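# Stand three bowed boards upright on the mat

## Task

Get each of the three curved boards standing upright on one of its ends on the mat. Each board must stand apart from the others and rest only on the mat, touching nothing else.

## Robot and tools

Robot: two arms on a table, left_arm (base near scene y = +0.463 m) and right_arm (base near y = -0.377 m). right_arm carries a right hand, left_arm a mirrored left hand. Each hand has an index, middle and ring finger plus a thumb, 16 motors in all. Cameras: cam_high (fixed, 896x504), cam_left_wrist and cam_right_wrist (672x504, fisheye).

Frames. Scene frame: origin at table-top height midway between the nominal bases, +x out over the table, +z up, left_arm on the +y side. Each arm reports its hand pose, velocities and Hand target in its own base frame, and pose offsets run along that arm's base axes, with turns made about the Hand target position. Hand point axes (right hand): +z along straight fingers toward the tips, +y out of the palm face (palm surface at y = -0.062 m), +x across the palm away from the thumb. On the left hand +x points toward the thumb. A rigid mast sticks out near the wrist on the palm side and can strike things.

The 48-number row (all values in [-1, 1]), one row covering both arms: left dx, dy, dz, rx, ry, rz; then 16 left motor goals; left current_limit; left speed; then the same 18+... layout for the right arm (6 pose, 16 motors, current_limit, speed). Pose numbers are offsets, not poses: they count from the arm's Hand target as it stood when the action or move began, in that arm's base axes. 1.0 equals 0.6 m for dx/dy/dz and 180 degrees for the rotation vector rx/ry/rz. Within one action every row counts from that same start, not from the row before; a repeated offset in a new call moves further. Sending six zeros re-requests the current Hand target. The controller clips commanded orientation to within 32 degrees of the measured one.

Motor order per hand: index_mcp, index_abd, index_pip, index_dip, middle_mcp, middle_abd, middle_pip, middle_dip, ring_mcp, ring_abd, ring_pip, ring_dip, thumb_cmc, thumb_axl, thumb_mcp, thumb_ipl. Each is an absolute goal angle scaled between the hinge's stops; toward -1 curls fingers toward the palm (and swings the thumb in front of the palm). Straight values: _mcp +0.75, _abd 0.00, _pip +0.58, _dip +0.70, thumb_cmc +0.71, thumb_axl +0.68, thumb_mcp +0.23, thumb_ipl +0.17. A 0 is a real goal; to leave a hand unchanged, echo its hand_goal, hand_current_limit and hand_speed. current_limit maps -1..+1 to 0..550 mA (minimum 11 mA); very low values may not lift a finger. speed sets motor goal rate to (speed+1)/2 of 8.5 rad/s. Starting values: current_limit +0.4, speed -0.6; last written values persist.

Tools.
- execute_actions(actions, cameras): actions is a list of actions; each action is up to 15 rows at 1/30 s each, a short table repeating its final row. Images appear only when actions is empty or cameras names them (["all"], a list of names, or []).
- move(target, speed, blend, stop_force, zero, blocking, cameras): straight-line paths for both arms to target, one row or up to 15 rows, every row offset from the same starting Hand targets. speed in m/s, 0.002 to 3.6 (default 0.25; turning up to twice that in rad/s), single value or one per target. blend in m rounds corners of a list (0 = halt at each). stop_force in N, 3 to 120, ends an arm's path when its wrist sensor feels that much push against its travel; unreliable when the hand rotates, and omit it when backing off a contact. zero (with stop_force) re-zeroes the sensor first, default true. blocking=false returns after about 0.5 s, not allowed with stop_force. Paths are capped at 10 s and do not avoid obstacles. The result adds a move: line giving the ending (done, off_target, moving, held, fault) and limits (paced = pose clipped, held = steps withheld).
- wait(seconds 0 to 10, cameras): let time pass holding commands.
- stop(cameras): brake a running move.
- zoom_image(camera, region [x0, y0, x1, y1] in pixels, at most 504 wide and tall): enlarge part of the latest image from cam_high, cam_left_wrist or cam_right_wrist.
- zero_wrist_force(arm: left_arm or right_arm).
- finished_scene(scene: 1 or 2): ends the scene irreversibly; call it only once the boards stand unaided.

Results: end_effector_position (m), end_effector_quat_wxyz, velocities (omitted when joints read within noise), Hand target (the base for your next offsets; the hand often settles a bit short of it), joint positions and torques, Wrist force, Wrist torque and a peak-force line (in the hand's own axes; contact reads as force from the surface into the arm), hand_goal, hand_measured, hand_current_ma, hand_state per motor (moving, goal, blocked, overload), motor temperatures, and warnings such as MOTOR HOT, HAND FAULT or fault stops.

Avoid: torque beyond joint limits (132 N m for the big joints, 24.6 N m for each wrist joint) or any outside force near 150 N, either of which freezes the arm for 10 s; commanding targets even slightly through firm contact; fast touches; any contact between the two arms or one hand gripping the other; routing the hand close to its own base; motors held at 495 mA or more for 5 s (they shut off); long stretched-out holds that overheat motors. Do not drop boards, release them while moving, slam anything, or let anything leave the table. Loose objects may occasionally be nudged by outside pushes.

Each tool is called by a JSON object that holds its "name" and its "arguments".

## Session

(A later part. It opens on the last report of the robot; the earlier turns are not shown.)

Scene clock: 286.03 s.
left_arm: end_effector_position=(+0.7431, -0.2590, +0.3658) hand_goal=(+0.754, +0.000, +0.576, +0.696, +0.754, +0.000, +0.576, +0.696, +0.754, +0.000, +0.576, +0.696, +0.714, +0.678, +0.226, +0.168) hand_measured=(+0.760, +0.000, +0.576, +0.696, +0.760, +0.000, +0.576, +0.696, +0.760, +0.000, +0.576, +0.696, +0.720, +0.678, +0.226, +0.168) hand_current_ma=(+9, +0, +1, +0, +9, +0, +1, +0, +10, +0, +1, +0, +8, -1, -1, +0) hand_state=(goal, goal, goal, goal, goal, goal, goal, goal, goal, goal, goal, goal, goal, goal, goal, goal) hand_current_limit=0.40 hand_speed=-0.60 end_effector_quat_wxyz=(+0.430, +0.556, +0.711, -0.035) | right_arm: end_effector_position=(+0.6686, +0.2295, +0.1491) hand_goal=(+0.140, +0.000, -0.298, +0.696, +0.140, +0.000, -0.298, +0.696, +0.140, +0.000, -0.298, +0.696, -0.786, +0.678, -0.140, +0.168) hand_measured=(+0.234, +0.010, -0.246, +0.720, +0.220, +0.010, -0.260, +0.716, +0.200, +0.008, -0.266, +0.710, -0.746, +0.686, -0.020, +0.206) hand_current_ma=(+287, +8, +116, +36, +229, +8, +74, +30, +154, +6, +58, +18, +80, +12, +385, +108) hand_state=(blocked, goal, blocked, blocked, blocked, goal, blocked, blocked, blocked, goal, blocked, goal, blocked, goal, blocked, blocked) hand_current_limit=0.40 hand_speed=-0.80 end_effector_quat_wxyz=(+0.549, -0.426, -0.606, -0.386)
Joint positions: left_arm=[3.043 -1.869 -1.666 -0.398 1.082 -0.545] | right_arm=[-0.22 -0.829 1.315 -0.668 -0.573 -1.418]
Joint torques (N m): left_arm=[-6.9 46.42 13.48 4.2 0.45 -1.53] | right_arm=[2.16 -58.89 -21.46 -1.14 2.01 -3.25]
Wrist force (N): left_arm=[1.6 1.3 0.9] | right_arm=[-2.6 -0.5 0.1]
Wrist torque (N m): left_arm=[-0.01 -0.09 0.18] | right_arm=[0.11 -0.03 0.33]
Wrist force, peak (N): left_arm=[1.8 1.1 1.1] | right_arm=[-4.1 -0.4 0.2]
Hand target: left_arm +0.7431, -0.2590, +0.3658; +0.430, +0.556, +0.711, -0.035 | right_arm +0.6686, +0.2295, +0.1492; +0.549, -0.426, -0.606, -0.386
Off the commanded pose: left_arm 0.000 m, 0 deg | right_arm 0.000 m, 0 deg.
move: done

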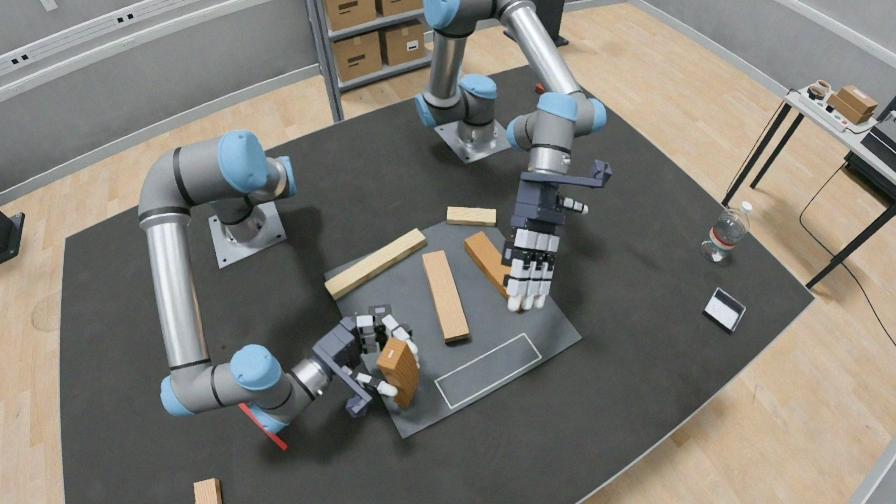

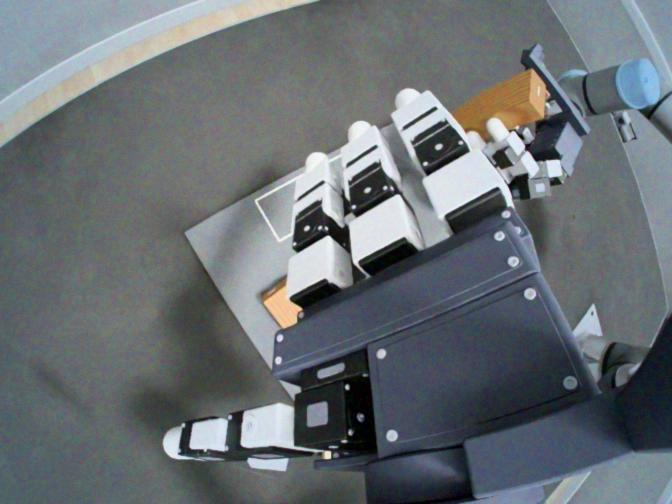

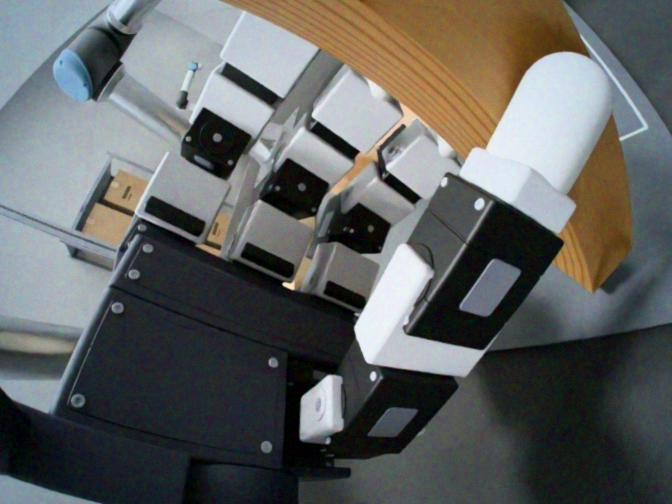

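{"name": "move", "arguments": {"target": [0,0,0,0,0,0,0.754,0,0.576,0.696,0.754,0,0.576,0.696,0.754,0,0.576,0.696,0.714,0.678,0.226,0.168,0.4,-0.6,0,0,-0.08,0,0,0,0.14,0,-0.299,0.696,0.14,0,-0.299,0.696,0.14,0,-0.299,0.696,-0.786,0.678,-0.14,0.168,0.4,-0.8], "speed": 0.015, "stop_force": 5, "cameras": ["all"]}}

{"name": "zoom_image", "arguments": {"camera": "cam_high", "region": [340, 290, 450, 430]}}

Scene clock: 292.87 s.
left_arm: end_effector_position=(+0.7431, -0.2590, +0.3658) hand_goal=(+0.754, +0.000, +0.576, +0.696, +0.754, +0.000, +0.576, +0.696, +0.754, +0.000, +0.576, +0.696, +0.714, +0.678, +0.226, +0.168) hand_measured=(+0.760, +0.000, +0.576, +0.696, +0.760, +0.000, +0.576, +0.696, +0.760, +0.000, +0.576, +0.696, +0.720, +0.678, +0.226, +0.168) hand_current_ma=(+9, +0, +1, +0, +9, +0, +1, +0, +10, +0, +1, +0, +8, -1, -1, +0) hand_state=(goal, goal, goal, goal, goal, goal, goal, goal, goal, goal, goal, goal, goal, goal, goal, goal) hand_current_limit=0.40 hand_speed=-0.60 end_effector_quat_wxyz=(+0.430, +0.556, +0.711, -0.035) | right_arm: end_effector_position=(+0.6686, +0.2295, +0.1272) hand_goal=(+0.140, +0.000, -0.298, +0.696, +0.140, +0.000, -0.298, +0.696, +0.140, +0.000, -0.298, +0.696, -0.786, +0.678, -0.140, +0.168) hand_measured=(+0.234, +0.000, -0.246, +0.720, +0.220, +0.000, -0.260, +0.716, +0.200, +0.000, -0.266, +0.710, -0.750, +0.686, -0.020, +0.206) hand_current_ma=(+287, +0, +116, +36, +229, +0, +74, +30, +153, +0, +58, +18, +69, +10, +385, +108) hand_state=(blocked, goal, blocked, blocked, blocked, goal, blocked, blocked, blocked, goal, blocked, goal, blocked, goal, blocked, blocked) hand_current_limit=0.40 hand_speed=-0.80 end_effector_quat_wxyz=(+0.549, -0.426, -0.606, -0.386)
Joint positions: left_arm=[3.043 -1.869 -1.666 -0.398 1.082 -0.545] | right_arm=[-0.22 -0.803 1.331 -0.71 -0.573 -1.418]
Joint torques (N m): left_arm=[-4.83 46.72 13.35 3 -0.92 -0.81] | right_arm=[-4.66 -62.61 -24.39 0.48 1.15 -0.47]
Wrist force (N): left_arm=[1.3 1.2 1.2] | right_arm=[-0.3 -0.6 -0.1]
Wrist torque (N m): left_arm=[-0.03 -0.06 0.16] | right_arm=[0.11 -0.05 0.29]
Wrist force, peak (N): left_arm=[1.7 1.2 1.3] | right_arm=[3.4 -0.9 -0.2]
Hand target: left_arm +0.7431, -0.2590, +0.3658; +0.430, +0.556, +0.711, -0.035 | right_arm +0.6686, +0.2295, +0.1272; +0.549, -0.426, -0.606, -0.386 (not the last commanded pose)
Off the commanded pose: left_arm 0.000 m, 0 deg | right_arm 0.026 m, 0 deg.
move: contact (right_arm)

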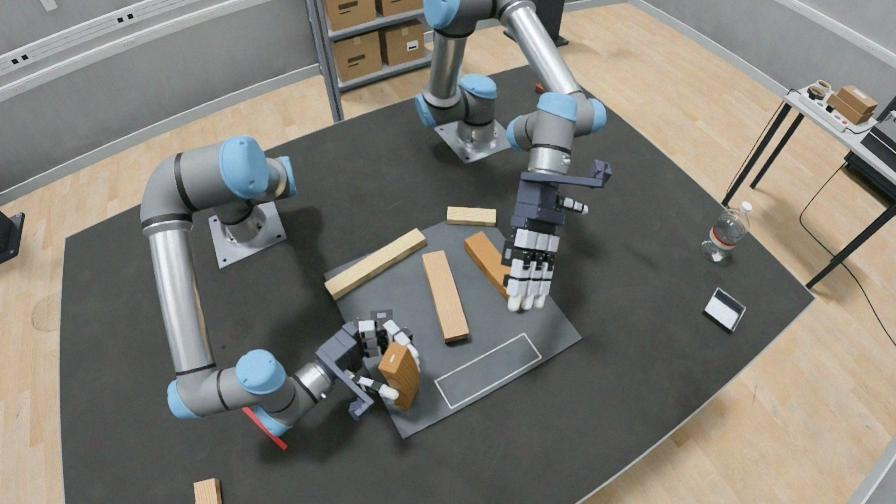

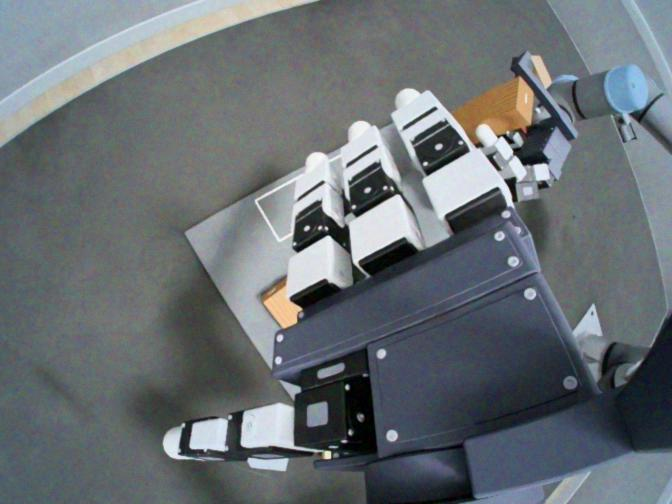

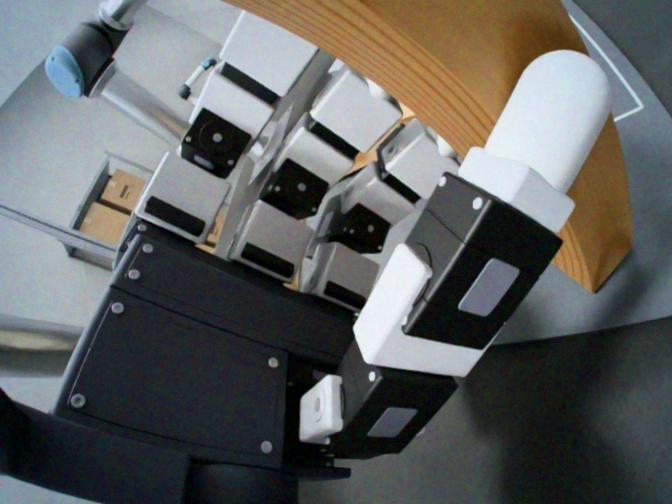

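Scaled by 3.600.

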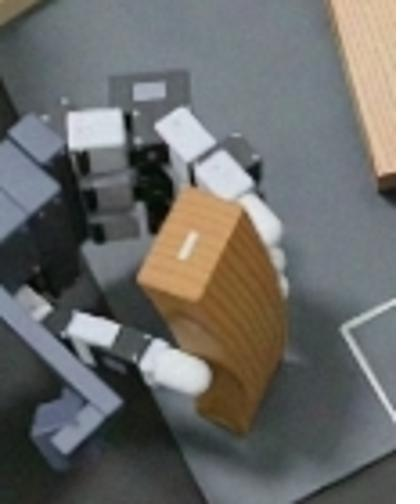

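{"name": "move", "arguments": {"target": [0,0,0,0,0,0,0.754,0,0.576,0.696,0.754,0,0.576,0.696,0.754,0,0.576,0.696,0.714,0.678,0.226,0.168,0.4,-0.6,0,0,-0.005,0,0,0,0.14,0,-0.299,0.696,0.14,0,-0.299,0.696,0.14,0,-0.299,0.696,-0.786,0.678,-0.14,0.168,0.4,-0.8], "speed": 0.01}}

{"name": "execute_actions", "arguments": {"actions": [[[0,0,0,0,0,0,0.754,0,0.576,0.696,0.754,0,0.576,0.696,0.754,0,0.576,0.696,0.714,0.678,0.226,0.168,0.4,-0.6,0,0,0,0,0,0,0.18,0,-0.299,0.696,0.18,0,-0.299,0.696,0.17,0,-0.299,0.696,-0.786,0.678,-0.06,0.168,0.2,-0.9]],[[0,0,0,0,0,0,0.754,0,0.576,0.696,0.754,0,0.576,0.696,0.754,0,0.576,0.696,0.714,0.678,0.226,0.168,0.4,-0.6,0,0,0,0,0,0,0.22,0,-0.299,0.696,0.22,0,-0.299,0.696,0.21,0,-0.299,0.696,-0.786,0.678,0.0,0.168,0.2,-0.9]]], "cameras": ["all"]}}

{"name": "zoom_image", "arguments": {"camera": "cam_high", "region": [340, 290, 450, 430]}}

Scene clock: 297.87 s.
left_arm: end_effector_position=(+0.7431, -0.2590, +0.3658) hand_goal=(+0.754, +0.000, +0.576, +0.696, +0.754, +0.000, +0.576, +0.696, +0.754, +0.000, +0.576, +0.696, +0.714, +0.678, +0.226, +0.168) hand_measured=(+0.760, +0.000, +0.576, +0.696, +0.760, +0.000, +0.576, +0.696, +0.760, +0.000, +0.576, +0.696, +0.720, +0.678, +0.226, +0.168) hand_current_ma=(+9, +0, +1, +0, +9, +0, +1, +0, +10, +0, +1, +0, +8, -1, -1, +0) hand_state=(goal, goal, goal, goal, goal, goal, goal, goal, goal, goal, goal, goal, goal, goal, goal, goal) hand_current_limit=0.40 hand_speed=-0.60 end_effector_quat_wxyz=(+0.430, +0.556, +0.711, -0.035) | right_arm: end_effector_position=(+0.6686, +0.2295, +0.1242) hand_goal=(+0.140, +0.000, -0.298, +0.696, +0.140, +0.000, -0.298, +0.696, +0.140, +0.000, -0.298, +0.696, -0.786, +0.678, -0.140, +0.168) hand_measured=(+0.234, -0.022, -0.246, +0.720, +0.220, -0.012, -0.260, +0.716, +0.200, -0.008, -0.266, +0.710, -0.764, +0.682, -0.020, +0.206) hand_current_ma=(+287, -26, +116, +36, +229, -13, +74, +30, +152, -5, +58, +18, +34, +3, +385, +114) hand_state=(blocked, blocked, blocked, blocked, blocked, goal, blocked, blocked, blocked, goal, blocked, goal, blocked, goal, blocked, blocked) hand_current_limit=0.40 hand_speed=-0.80 end_effector_quat_wxyz=(+0.549, -0.426, -0.606, -0.386)
Joint positions: left_arm=[3.043 -1.869 -1.666 -0.398 1.082 -0.545] | right_arm=[-0.22 -0.799 1.333 -0.716 -0.573 -1.418]
Joint torques (N m): left_arm=[-4.18 45.97 14.41 2.14 -1.56 -0.21] | right_arm=[-4.31 -44.27 -11.13 -0.69 0.89 1.94]
Wrist force (N): left_arm=[1.2 1.1 1.0] | right_arm=[6.4 -1.1 -0.3]
Wrist torque (N m): left_arm=[-0.02 -0.04 0.14] | right_arm=[0.16 -0.03 -0.02]
Wrist force, peak (N): left_arm=[1.3 1.4 1.6] | right_arm=[6.6 -1.3 -0.4]
Hand target: left_arm +0.7431, -0.2590, +0.3658; +0.430, +0.556, +0.711, -0.035 | right_arm +0.6686, +0.2295, +0.1242; +0.549, -0.426, -0.606, -0.386
Off the commanded pose: left_arm 0.000 m, 0 deg | right_arm 0.000 m, 0 deg.
move: done

Scene clock: 299.07 s.
left_arm: end_effector_position=(+0.7431, -0.2590, +0.3658) hand_goal=(+0.754, +0.000, +0.576, +0.696, +0.754, +0.000, +0.576, +0.696, +0.754, +0.000, +0.576, +0.696, +0.714, +0.678, +0.226, +0.168) hand_measured=(+0.760, +0.000, +0.576, +0.696, +0.760, +0.000, +0.576, +0.696, +0.760, +0.000, +0.576, +0.696, +0.720, +0.678, +0.226, +0.168) hand_current_ma=(+9, +0, +1, +0, +9, +0, +1, +0, +10, +0, +1, +0, +8, -1, -1, +0) hand_state=(goal, goal, goal, goal, goal, goal, goal, goal, goal, goal, goal, goal, goal, goal, goal, goal) hand_current_limit=0.40 hand_speed=-0.60 end_effector_quat_wxyz=(+0.430, +0.556, +0.711, -0.035) | right_arm: end_effector_position=(+0.6686, +0.2295, +0.1242) hand_goal=(+0.220, +0.000, -0.298, +0.696, +0.220, +0.000, -0.298, +0.696, +0.210, +0.000, -0.298, +0.696, -0.786, +0.678, +0.000, +0.168) hand_measured=(+0.242, -0.016, -0.258, +0.716, +0.230, -0.004, -0.278, +0.708, +0.212, +0.000, -0.290, +0.700, -0.764, +0.682, +0.010, +0.182) hand_current_ma=(+38, -17, +79, +29, +12, -2, +30, +15, +2, +0, +8, +4, +34, +3, +18, +26) hand_state=(blocked, goal, blocked, blocked, goal, goal, blocked, goal, goal, goal, goal, goal, blocked, goal, goal, goal) hand_current_limit=0.20 hand_speed=-0.90 end_effector_quat_wxyz=(+0.549, -0.426, -0.606, -0.386)
Joint positions: left_arm=[3.043 -1.869 -1.666 -0.398 1.082 -0.545] | right_arm=[-0.22 -0.799 1.333 -0.716 -0.573 -1.418]
Joint torques (N m): left_arm=[-3.34 45.82 14.08 2.05 -1.59 -0.01] | right_arm=[-5.23 -60.55 -21.58 1.51 0.93 2.2]
Wrist force (N): left_arm=[1.3 1.3 0.9] | right_arm=[1.7 -1.0 0.0]
Wrist torque (N m): left_arm=[0.01 -0.05 0.15] | right_arm=[0.09 -0.05 0.21]
Wrist force, peak (N): left_arm=[1.8 1.2 1.1] | right_arm=[6.7 -1.2 -0.2]
Hand target: left_arm +0.7431, -0.2590, +0.3658; +0.430, +0.556, +0.711, -0.035 | right_arm +0.6686, +0.2295, +0.1242; +0.549, -0.426, -0.606, -0.386
Off the commanded pose: left_arm 0.000 m, 0 deg | right_arm 0.000 m, 0 deg.

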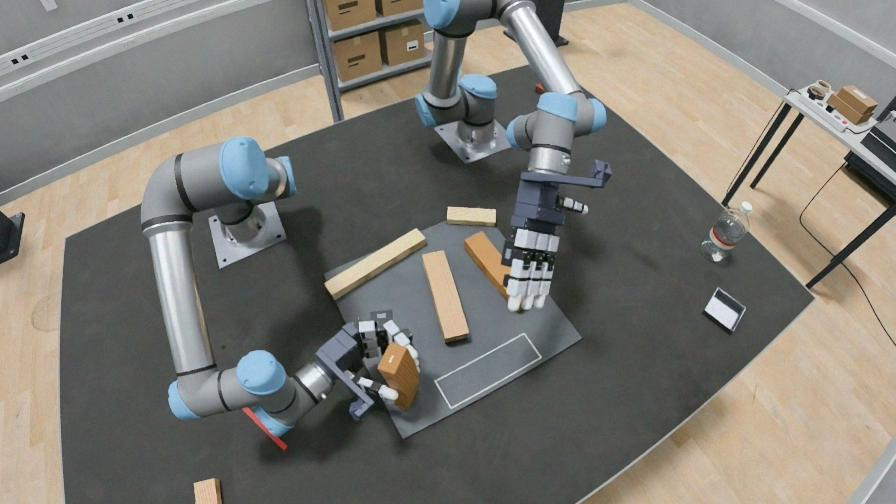

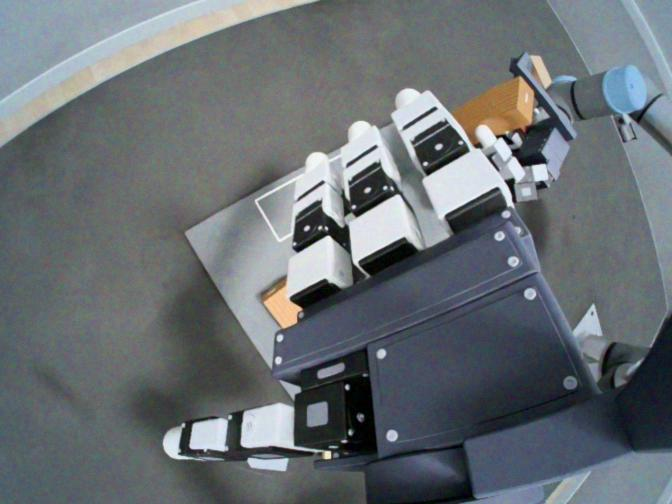

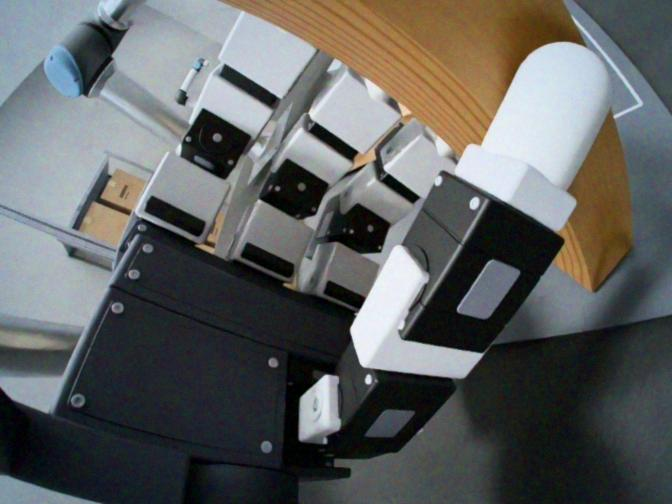

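Scaled by 3.600.

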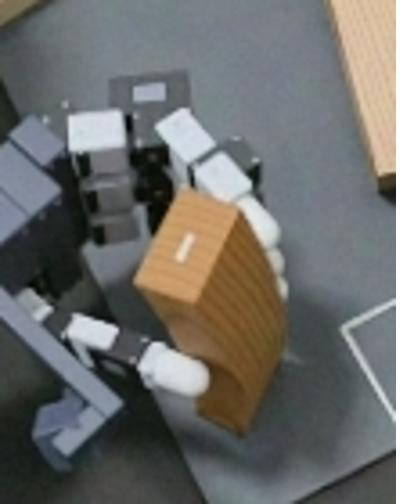

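{"name": "execute_actions", "arguments": {"actions": [[[0,0,0,0,0,0,0.754,0,0.576,0.696,0.754,0,0.576,0.696,0.754,0,0.576,0.696,0.714,0.678,0.226,0.168,0.4,-0.6,0,0,0,0,0,0,0.27,0,-0.28,0.696,0.26,0,-0.285,0.696,0.25,0,-0.29,0.696,-0.786,0.678,0.03,0.168,0.2,-0.93]]], "cameras": ["all"]}}

{"name": "zoom_image", "arguments": {"camera": "cam_high", "region": [340, 290, 450, 430]}}

Scene clock: 301.73 s.
left_arm: end_effector_position=(+0.7431, -0.2590, +0.3658) hand_goal=(+0.754, +0.000, +0.576, +0.696, +0.754, +0.000, +0.576, +0.696, +0.754, +0.000, +0.576, +0.696, +0.714, +0.678, +0.226, +0.168) hand_measured=(+0.760, +0.000, +0.576, +0.696, +0.760, +0.000, +0.576, +0.696, +0.760, +0.000, +0.576, +0.696, +0.720, +0.678, +0.226, +0.168) hand_current_ma=(+9, +0, +1, +0, +9, +0, +1, +0, +10, +0, +1, +0, +8, -1, -1, +0) hand_state=(goal, goal, goal, goal, goal, goal, goal, goal, goal, goal, goal, goal, goal, goal, goal, goal) hand_current_limit=0.40 hand_speed=-0.60 end_effector_quat_wxyz=(+0.430, +0.556, +0.711, -0.035) | right_arm: end_effector_position=(+0.6686, +0.2295, +0.1243) hand_goal=(+0.270, +0.000, -0.280, +0.696, +0.260, +0.000, -0.284, +0.696, +0.250, +0.000, -0.290, +0.696, -0.786, +0.678, +0.030, +0.168) hand_measured=(+0.268, +0.000, -0.276, +0.698, +0.258, +0.000, -0.280, +0.700, +0.248, +0.000, -0.290, +0.698, -0.764, +0.682, +0.030, +0.170) hand_current_ma=(-1, +0, +3, +2, -1, +0, +2, +2, -1, +0, +0, +2, +32, +3, +0, +1) hand_state=(goal, goal, goal, goal, goal, goal, goal, goal, goal, goal, goal, goal, blocked, goal, goal, goal) hand_current_limit=0.20 hand_speed=-0.93 end_effector_quat_wxyz=(+0.549, -0.426, -0.606, -0.386)
Joint positions: left_arm=[3.043 -1.869 -1.666 -0.398 1.082 -0.545] | right_arm=[-0.22 -0.799 1.333 -0.716 -0.573 -1.418]
Joint torques (N m): left_arm=[-3.34 46.12 14.81 2.05 -1.59 0.44] | right_arm=[-3.48 -59.11 -20.69 0.79 1.02 2.13]
Wrist force (N): left_arm=[1.2 1.5 1.1] | right_arm=[1.0 -0.7 -0.2]
Wrist torque (N m): left_arm=[0.01 -0.04 0.13] | right_arm=[0.07 -0.11 0.20]
Wrist force, peak (N): left_arm=[1.5 1.3 1.2] | right_arm=[0.1 -4.2 -1.1]
Hand target: left_arm +0.7431, -0.2590, +0.3658; +0.430, +0.556, +0.711, -0.035 | right_arm +0.6686, +0.2295, +0.1242; +0.549, -0.426, -0.606, -0.386
Off the commanded pose: left_arm 0.000 m, 0 deg | right_arm 0.000 m, 0 deg.

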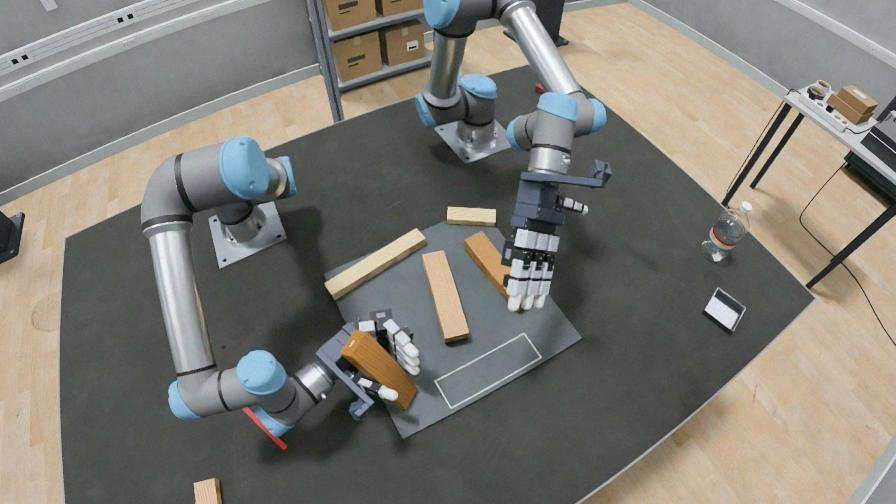

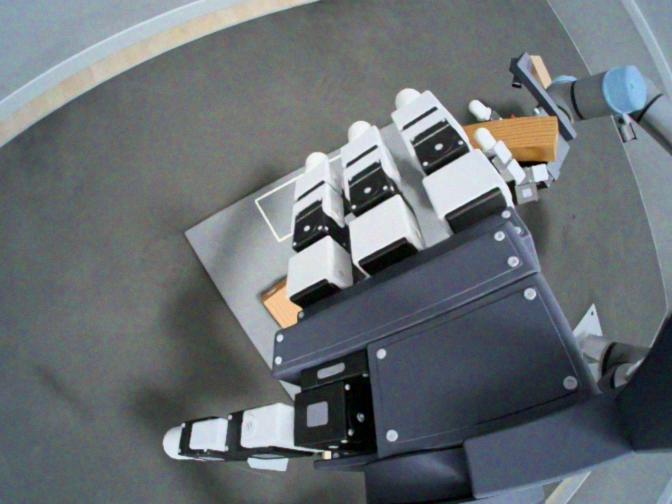

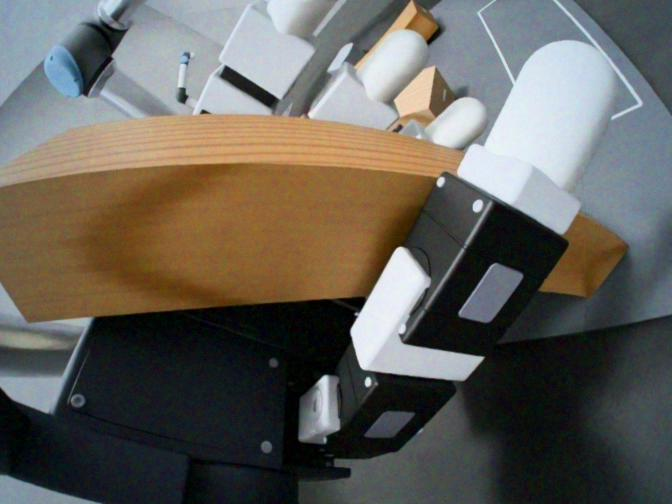

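Scaled by 3.600.

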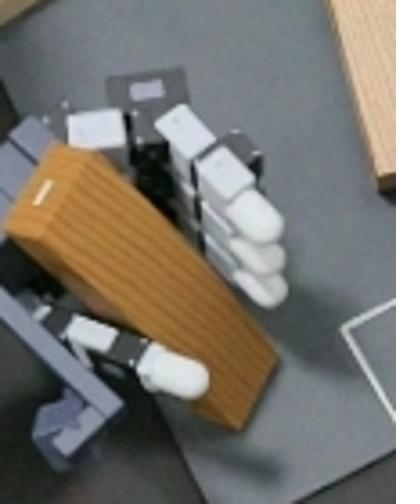

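{"name": "execute_actions", "arguments": {"actions": [[[0,0,0,0,0,0,0.754,0,0.576,0.696,0.754,0,0.576,0.696,0.754,0,0.576,0.696,0.714,0.678,0.226,0.168,0.4,-0.6,0,0,0,0,0,0,0.18,0,-0.299,0.696,0.18,0,-0.299,0.696,0.18,0,-0.299,0.696,-0.786,0.678,-0.05,0.168,0.3,-0.8]],[[0,0,0,0,0,0,0.754,0,0.576,0.696,0.754,0,0.576,0.696,0.754,0,0.576,0.696,0.714,0.678,0.226,0.168,0.4,-0.6,0,0,0,0,0,0,0.12,0,-0.299,0.696,0.12,0,-0.299,0.696,0.12,0,-0.299,0.696,-0.786,0.678,-0.14,0.168,0.4,-0.8]]], "cameras": ["all"]}}

{"name": "zoom_image", "arguments": {"camera": "cam_high", "region": [320, 290, 450, 430]}}

Scene clock: 358.97 s.
left_arm: end_effector_position=(+0.7431, -0.2590, +0.3658) hand_goal=(+0.754, +0.000, +0.576, +0.696, +0.754, +0.000, +0.576, +0.696, +0.754, +0.000, +0.576, +0.696, +0.714, +0.678, +0.226, +0.168) hand_measured=(+0.760, +0.000, +0.576, +0.696, +0.760, +0.000, +0.576, +0.696, +0.760, +0.000, +0.576, +0.696, +0.720, +0.678, +0.226, +0.168) hand_current_ma=(+9, +0, +1, +0, +9, +0, +1, +0, +10, +0, +1, +0, +8, -1, -1, +0) hand_state=(goal, goal, goal, goal, goal, goal, goal, goal, goal, goal, goal, goal, goal, goal, goal, goal) hand_current_limit=0.40 hand_speed=-0.60 end_effector_quat_wxyz=(+0.430, +0.556, +0.711, -0.035) | right_arm: end_effector_position=(+0.6686, +0.2295, +0.1242) hand_goal=(+0.120, +0.000, -0.298, +0.696, +0.120, +0.000, -0.298, +0.696, +0.120, +0.000, -0.298, +0.696, -0.786, +0.678, -0.140, +0.168) hand_measured=(+0.212, +0.002, -0.274, +0.702, +0.142, +0.000, -0.292, +0.700, +0.124, +0.000, -0.294, +0.698, -0.766, +0.676, -0.020, +0.180) hand_current_ma=(+279, +0, +38, +5, +34, +0, +5, +2, +3, +0, +2, +2, +28, -2, +385, +21) hand_state=(blocked, goal, blocked, goal, blocked, goal, goal, goal, goal, goal, goal, goal, goal, goal, blocked, goal) hand_current_limit=0.40 hand_speed=-0.80 end_effector_quat_wxyz=(+0.549, -0.426, -0.606, -0.386)
Joint positions: left_arm=[3.043 -1.869 -1.666 -0.398 1.082 -0.545] | right_arm=[-0.22 -0.799 1.333 -0.716 -0.573 -1.418]
Joint torques (N m): left_arm=[-0.99 46.68 15.84 1.95 -1.6 1.03] | right_arm=[7.36 -44.46 -12.62 -1.36 0.36 2]
Wrist force (N): left_arm=[1.5 1.3 1.1] | right_arm=[1.1 -0.5 -0.4]
Wrist torque (N m): left_arm=[-0.02 -0.09 0.17] | right_arm=[0.13 -0.01 0.16]
Wrist force, peak (N): left_arm=[1.7 1.4 1.2] | right_arm=[1.4 -0.5 -0.2]
Hand target: left_arm +0.7431, -0.2590, +0.3658; +0.430, +0.556, +0.711, -0.035 | right_arm +0.6686, +0.2295, +0.1242; +0.549, -0.426, -0.606, -0.386
Off the commanded pose: left_arm 0.000 m, 0 deg | right_arm 0.000 m, 0 deg.

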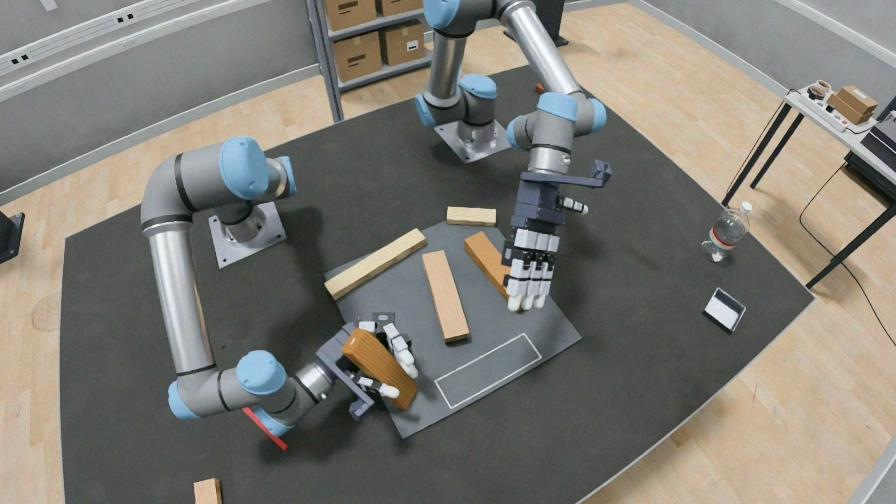

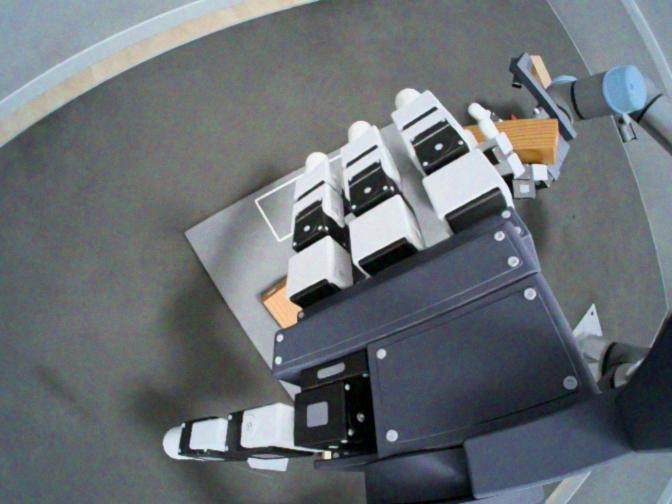

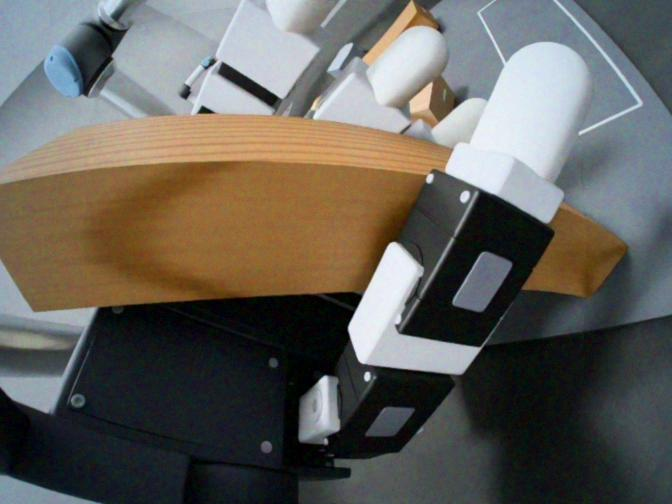

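Scaled by 3.600.

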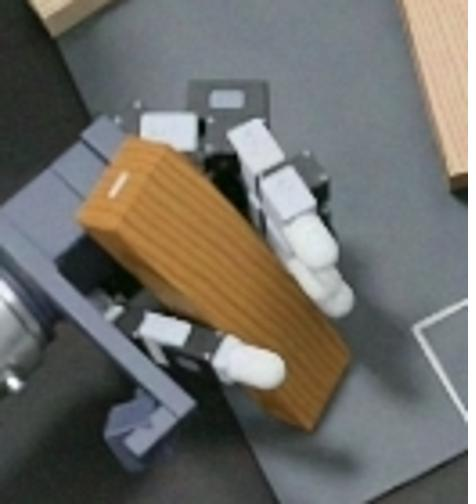

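{"name": "execute_actions", "arguments": {"actions": [[[0,0,0,0,0,0,0.754,0,0.576,0.696,0.754,0,0.576,0.696,0.754,0,0.576,0.696,0.714,0.678,0.226,0.168,0.4,-0.6,0,0,0,0,0,0,0.12,0,-0.299,0.696,0.55,0,-0.299,0.696,0.55,0,-0.299,0.696,-0.786,0.678,-0.14,0.168,0.4,-0.6]]]}}

{"name": "move", "arguments": {"target": [0,0,0,0,0,0,0.754,0,0.576,0.696,0.754,0,0.576,0.696,0.754,0,0.576,0.696,0.714,0.678,0.226,0.168,0.4,-0.6,0.026,0.0214,0.006,0,0,0,0.12,0,-0.299,0.696,0.55,0,-0.299,0.696,0.55,0,-0.299,0.696,-0.786,0.678,-0.14,0.168,0.4,-0.6], "speed": 0.02, "cameras": ["all"]}}

{"name": "zoom_image", "arguments": {"camera": "cam_high", "region": [320, 290, 450, 430]}}

Scene clock: 386.97 s.
left_arm: end_effector_position=(+0.7431, -0.2590, +0.3658) hand_goal=(+0.754, +0.000, +0.576, +0.696, +0.754, +0.000, +0.576, +0.696, +0.754, +0.000, +0.576, +0.696, +0.714, +0.678, +0.226, +0.168) hand_measured=(+0.760, +0.000, +0.576, +0.696, +0.760, +0.000, +0.576, +0.696, +0.760, +0.000, +0.576, +0.696, +0.720, +0.678, +0.226, +0.168) hand_current_ma=(+9, +0, +1, +0, +9, +0, +1, +0, +10, +0, +1, +0, +8, -1, -1, +0) hand_state=(goal, goal, goal, goal, goal, goal, goal, goal, goal, goal, goal, goal, goal, goal, goal, goal) hand_current_limit=0.40 hand_speed=-0.60 end_effector_quat_wxyz=(+0.430, +0.556, +0.711, -0.035) | right_arm: end_effector_position=(+0.6686, +0.2295, +0.1242) hand_goal=(+0.120, +0.000, -0.298, +0.696, +0.550, +0.000, -0.298, +0.696, +0.550, +0.000, -0.298, +0.696, -0.786, +0.678, -0.140, +0.168) hand_measured=(+0.212, +0.002, -0.274, +0.702, +0.548, +0.000, -0.294, +0.700, +0.548, +0.000, -0.294, +0.698, -0.766, +0.676, -0.020, +0.180) hand_current_ma=(+279, +0, +38, +5, -1, +0, +3, +2, -1, +0, +2, +2, +28, -2, +385, +22) hand_state=(blocked, goal, blocked, goal, goal, goal, goal, goal, goal, goal, goal, goal, goal, goal, blocked, goal) hand_current_limit=0.40 hand_speed=-0.60 end_effector_quat_wxyz=(+0.549, -0.426, -0.606, -0.386)
Joint positions: left_arm=[3.043 -1.869 -1.666 -0.398 1.082 -0.545] | right_arm=[-0.22 -0.799 1.333 -0.716 -0.573 -1.418]
Joint torques (N m): left_arm=[0.21 45.75 15.96 1.97 -1.53 1.3] | right_arm=[6.95 -43.48 -11.78 -1.11 -0.21 2.08]
Wrist force (N): left_arm=[1.3 0.9 1.3] | right_arm=[1.1 -0.4 -0.4]
Wrist torque (N m): left_arm=[-0.07 -0.04 0.15] | right_arm=[0.10 -0.09 0.12]
Wrist force, peak (N): left_arm=[1.5 1.4 1.4] | right_arm=[1.3 -0.5 -0.7]
Hand target: left_arm +0.7431, -0.2590, +0.3658; +0.430, +0.556, +0.711, -0.035 | right_arm +0.6686, +0.2295, +0.1242; +0.549, -0.426, -0.606, -0.386
Off the commanded pose: left_arm 0.000 m, 0 deg | right_arm 0.000 m, 0 deg.

Scene clock: 388.27 s.
left_arm: end_effector_position=(+0.7431, -0.2590, +0.3658) hand_goal=(+0.754, +0.000, +0.576, +0.696, +0.754, +0.000, +0.576, +0.696, +0.754, +0.000, +0.576, +0.696, +0.714, +0.678, +0.226, +0.168) hand_measured=(+0.760, +0.000, +0.576, +0.696, +0.760, +0.000, +0.576, +0.696, +0.760, +0.000, +0.576, +0.696, +0.720, +0.678, +0.226, +0.168) hand_current_ma=(+9, +0, +1, +0, +9, +0, +1, +0, +10, +0, +1, +0, +8, -1, -1, +0) hand_state=(goal, goal, goal, goal, goal, goal, goal, goal, goal, goal, goal, goal, goal, goal, goal, goal) hand_current_limit=0.40 hand_speed=-0.60 end_effector_quat_wxyz=(+0.430, +0.556, +0.711, -0.035) | right_arm: end_effector_position=(+0.6843, +0.2425, +0.1278) hand_goal=(+0.120, +0.000, -0.298, +0.696, +0.550, +0.000, -0.298, +0.696, +0.550, +0.000, -0.298, +0.696, -0.786, +0.678, -0.140, +0.168) hand_measured=(+0.206, -0.002, -0.266, +0.702, +0.548, +0.000, -0.294, +0.700, +0.548, +0.000, -0.294, +0.698, -0.766, +0.674, -0.076, +0.180) hand_current_ma=(+255, -1, +56, +6, -1, +0, +3, +2, -1, +0, +2, +2, +29, -5, +226, +22) hand_state=(blocked, goal, blocked, goal, goal, goal, goal, goal, goal, goal, goal, goal, goal, goal, blocked, goal) hand_current_limit=0.40 hand_speed=-0.60 end_effector_quat_wxyz=(+0.549, -0.426, -0.606, -0.386) end_effector_velocity=(-0.002, -0.001, -0.002) end_effector_angular_velocity=(+0.001, +0.005, +0.000)
Joint positions: left_arm=[3.043 -1.869 -1.666 -0.398 1.082 -0.545] | right_arm=[-0.196 -0.771 1.271 -0.688 -0.55 -1.41]
Joint velocities: left_arm=[within noise] | right_arm=[-0.001 0 0.005 0 -0.002 0]
Joint torques (N m): left_arm=[0.71 45.71 15.22 1.92 -1.58 1.21] | right_arm=[-6.21 -61.74 -10.71 -1.06 -0.63 1.1]
Wrist force (N): left_arm=[1.6 1.3 1.1] | right_arm=[2.1 -0.2 -0.2]
Wrist torque (N m): left_arm=[0.00 -0.10 0.17] | right_arm=[0.10 -0.08 0.09]
Wrist force, peak (N): left_arm=[1.5 1.3 1.3] | right_arm=[1.6 -1.7 -0.7]
Hand target: left_arm +0.7431, -0.2590, +0.3658; +0.430, +0.556, +0.711, -0.035 | right_arm +0.6842, +0.2423, +0.1278; +0.549, -0.426, -0.606, -0.386
Off the commanded pose: left_arm 0.000 m, 0 deg | right_arm 0.000 m, 0 deg.
move: done

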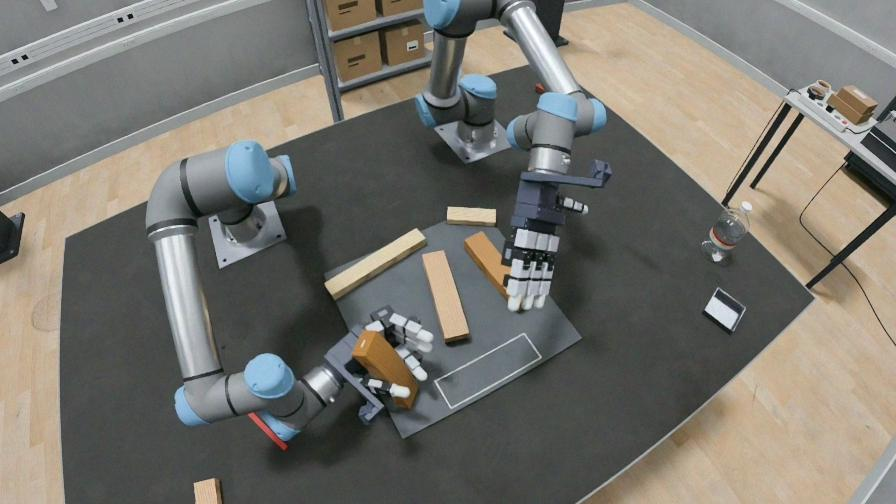

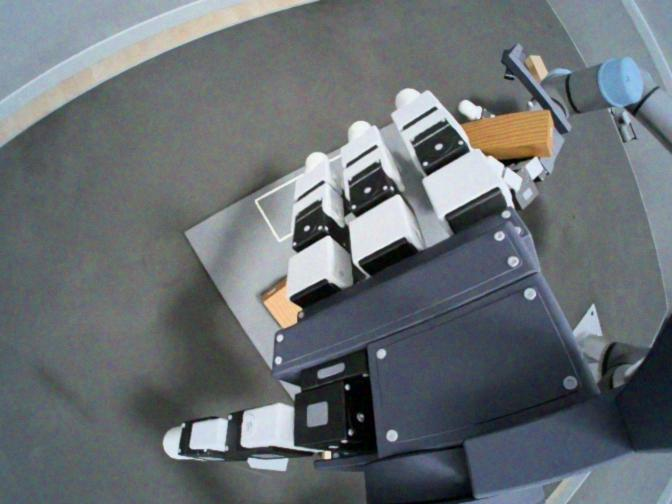

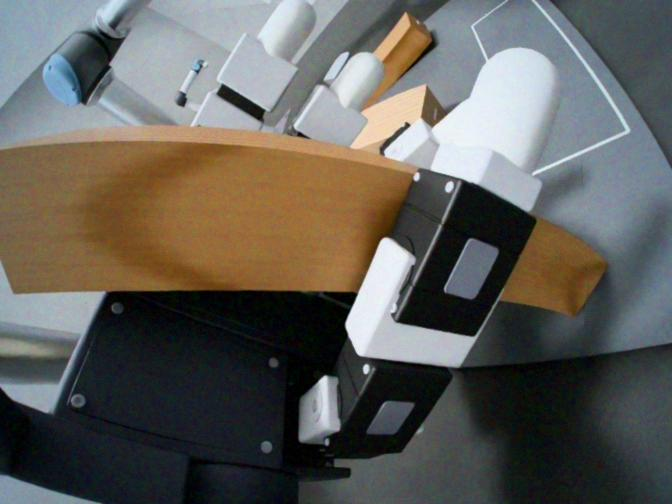

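Scaled by 3.600.

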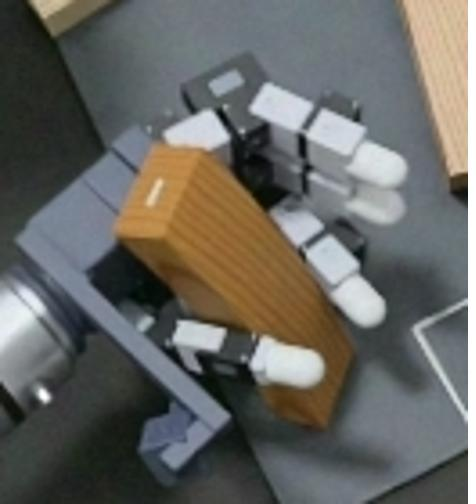

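{"name": "move", "arguments": {"target": [0,0,0,0,0,0,0.754,0,0.576,0.696,0.754,0,0.576,0.696,0.754,0,0.576,0.696,0.714,0.678,0.226,0.168,0.4,-0.6,0.028,0.023,0.002,0,0,0,0.12,0,-0.299,0.696,0.55,0,-0.299,0.696,0.55,0,-0.299,0.696,-0.786,0.678,-0.14,0.168,0.4,-0.6], "speed": 0.02, "cameras": ["all"]}}

{"name": "zoom_image", "arguments": {"camera": "cam_high", "region": [320, 290, 450, 430]}}

Scene clock: 392.10 s.
left_arm: end_effector_position=(+0.7431, -0.2590, +0.3658) hand_goal=(+0.754, +0.000, +0.576, +0.696, +0.754, +0.000, +0.576, +0.696, +0.754, +0.000, +0.576, +0.696, +0.714, +0.678, +0.226, +0.168) hand_measured=(+0.760, +0.000, +0.576, +0.696, +0.760, +0.000, +0.576, +0.696, +0.760, +0.000, +0.576, +0.696, +0.720, +0.678, +0.226, +0.168) hand_current_ma=(+9, +0, +1, +0, +9, +0, +1, +0, +10, +0, +1, +0, +8, -1, -1, +0) hand_state=(goal, goal, goal, goal, goal, goal, goal, goal, goal, goal, goal, goal, goal, goal, goal, goal) hand_current_limit=0.40 hand_speed=-0.60 end_effector_quat_wxyz=(+0.430, +0.556, +0.711, -0.035) | right_arm: end_effector_position=(+0.7011, +0.2563, +0.1290) hand_goal=(+0.120, +0.000, -0.298, +0.696, +0.550, +0.000, -0.298, +0.696, +0.550, +0.000, -0.298, +0.696, -0.786, +0.678, -0.140, +0.168) hand_measured=(+0.168, -0.002, -0.270, +0.696, +0.548, +0.000, -0.294, +0.700, +0.548, +0.000, -0.294, +0.698, -0.768, +0.676, -0.112, +0.176) hand_current_ma=(+112, -1, +45, +0, -1, +0, +2, +2, -1, +0, +2, +2, +27, -1, +69, +12) hand_state=(blocked, goal, blocked, goal, goal, goal, goal, goal, goal, goal, goal, goal, goal, goal, blocked, goal) hand_current_limit=0.40 hand_speed=-0.60 end_effector_quat_wxyz=(+0.549, -0.426, -0.606, -0.386) end_effector_velocity=(-0.001, -0.001, +0.000) end_effector_angular_velocity=(+0.000, +0.003, +0.000)
Joint positions: left_arm=[3.043 -1.869 -1.666 -0.398 1.082 -0.545] | right_arm=[-0.171 -0.736 1.201 -0.662 -0.525 -1.401]
Joint velocities: left_arm=[within noise] | right_arm=[-0.001 -0.002 0.005 0 -0.001 0]
Joint torques (N m): left_arm=[2.07 46.43 17.29 1.97 -1.47 1.22] | right_arm=[-5.05 -63.33 -8.83 -0.67 -0.69 0.91]
Wrist force (N): left_arm=[1.4 1.1 1.1] | right_arm=[1.8 -0.3 -0.2]
Wrist torque (N m): left_arm=[-0.04 -0.07 0.17] | right_arm=[0.08 -0.09 0.13]
Wrist force, peak (N): left_arm=[1.5 1.4 1.4] | right_arm=[2.3 -0.2 -0.3]
Hand target: left_arm +0.7431, -0.2590, +0.3658; +0.430, +0.556, +0.711, -0.035 | right_arm +0.7010, +0.2561, +0.1290; +0.549, -0.426, -0.606, -0.386
Off the commanded pose: left_arm 0.000 m, 0 deg | right_arm 0.000 m, 0 deg.
move: done

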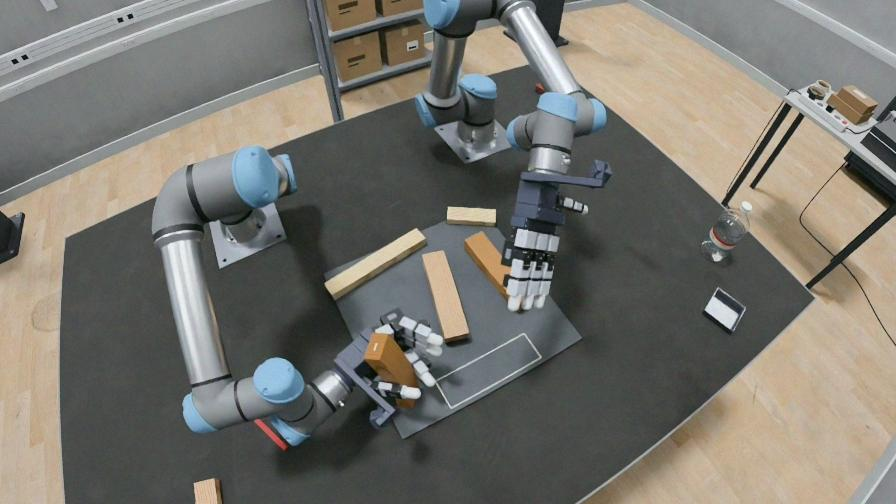

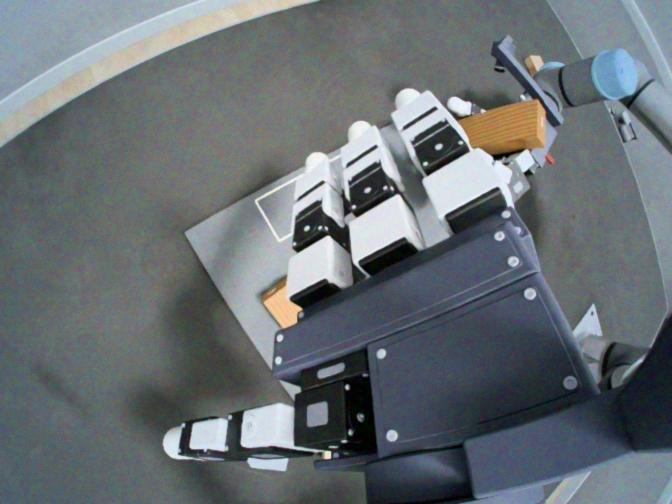

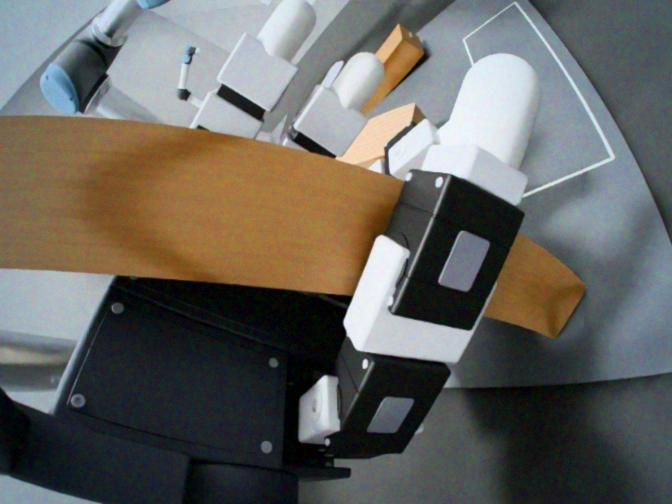

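Scaled by 3.600.

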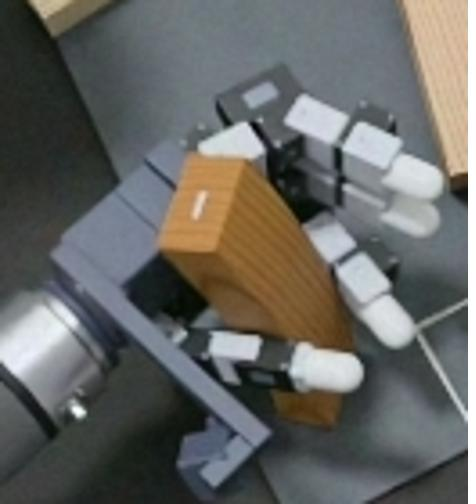

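{"name": "move", "arguments": {"target": [0,0,0,0,0,0,0.754,0,0.576,0.696,0.754,0,0.576,0.696,0.754,0,0.576,0.696,0.714,0.678,0.226,0.168,0.4,-0.6,0.0307,0.0256,0.002,0,0,0,0.12,0,-0.299,0.696,0.55,0,-0.299,0.696,0.55,0,-0.299,0.696,-0.786,0.678,-0.14,0.168,0.4,-0.6], "speed": 0.02, "cameras": ["all"]}}

{"name": "zoom_image", "arguments": {"camera": "cam_high", "region": [320, 290, 450, 430]}}

Scene clock: 397.40 s.
left_arm: end_effector_position=(+0.7431, -0.2590, +0.3658) hand_goal=(+0.754, +0.000, +0.576, +0.696, +0.754, +0.000, +0.576, +0.696, +0.754, +0.000, +0.576, +0.696, +0.714, +0.678, +0.226, +0.168) hand_measured=(+0.760, +0.000, +0.576, +0.696, +0.760, +0.000, +0.576, +0.696, +0.760, +0.000, +0.576, +0.696, +0.720, +0.678, +0.226, +0.168) hand_current_ma=(+9, +0, +1, +0, +9, +0, +1, +0, +10, +0, +1, +0, +8, -1, -1, +0) hand_state=(goal, goal, goal, goal, goal, goal, goal, goal, goal, goal, goal, goal, goal, goal, goal, goal) hand_current_limit=0.40 hand_speed=-0.60 end_effector_quat_wxyz=(+0.430, +0.556, +0.711, -0.035) | right_arm: end_effector_position=(+0.7194, +0.2716, +0.1301) hand_goal=(+0.120, +0.000, -0.298, +0.696, +0.550, +0.000, -0.298, +0.696, +0.550, +0.000, -0.298, +0.696, -0.786, +0.678, -0.140, +0.168) hand_measured=(+0.124, +0.000, -0.294, +0.696, +0.548, +0.000, -0.294, +0.700, +0.548, +0.000, -0.294, +0.698, -0.768, +0.678, -0.134, +0.170) hand_current_ma=(+3, +0, +3, +0, -1, +0, +2, +2, -1, +0, +2, +2, +27, +0, +8, +2) hand_state=(goal, goal, goal, goal, goal, goal, goal, goal, goal, goal, goal, goal, goal, goal, goal, goal) hand_current_limit=0.40 hand_speed=-0.60 end_effector_quat_wxyz=(+0.549, -0.426, -0.606, -0.386)
Joint positions: left_arm=[3.043 -1.869 -1.666 -0.398 1.082 -0.545] | right_arm=[-0.145 -0.694 1.119 -0.631 -0.5 -1.39]
Joint torques (N m): left_arm=[1.99 46.06 17.26 1.82 -1.63 1.31] | right_arm=[-5.21 -64.82 -11.82 -1.1 -0.73 0.38]
Wrist force (N): left_arm=[1.4 0.8 1.0] | right_arm=[1.1 -0.5 -1.0]
Wrist torque (N m): left_arm=[-0.07 -0.07 0.17] | right_arm=[0.10 -0.13 0.08]
Wrist force, peak (N): left_arm=[1.6 1.4 1.2] | right_arm=[1.9 -0.2 -0.2]
Hand target: left_arm +0.7431, -0.2590, +0.3658; +0.430, +0.556, +0.711, -0.035 | right_arm +0.7195, +0.2715, +0.1302; +0.549, -0.426, -0.606, -0.386
Off the commanded pose: left_arm 0.000 m, 0 deg | right_arm 0.000 m, 0 deg.
move: done

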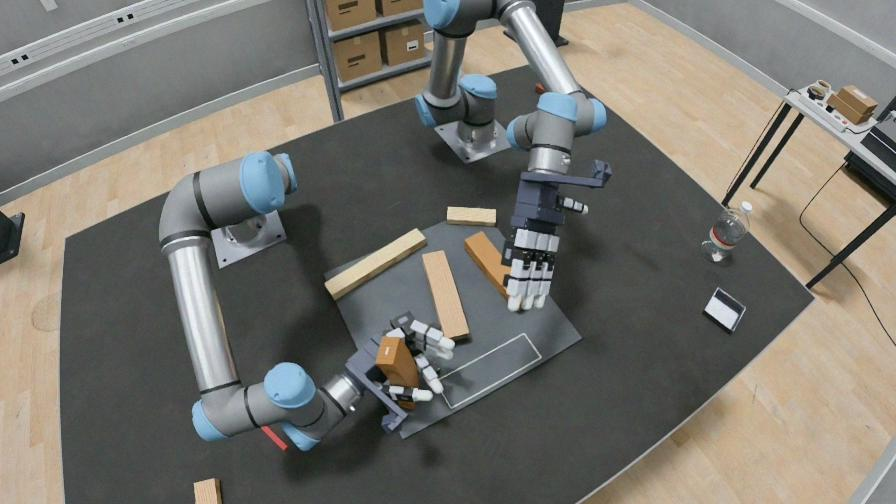

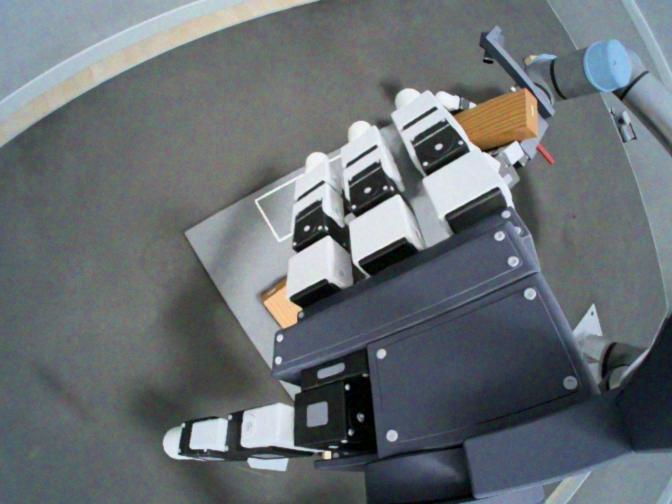

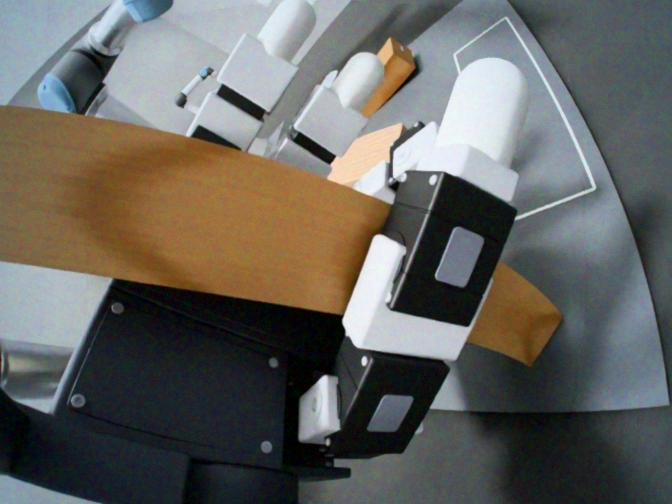

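Scaled by 3.600.

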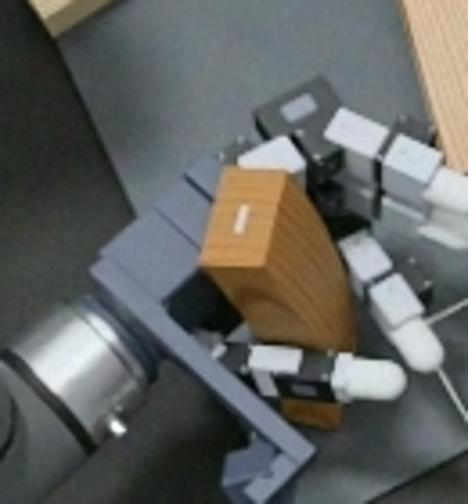

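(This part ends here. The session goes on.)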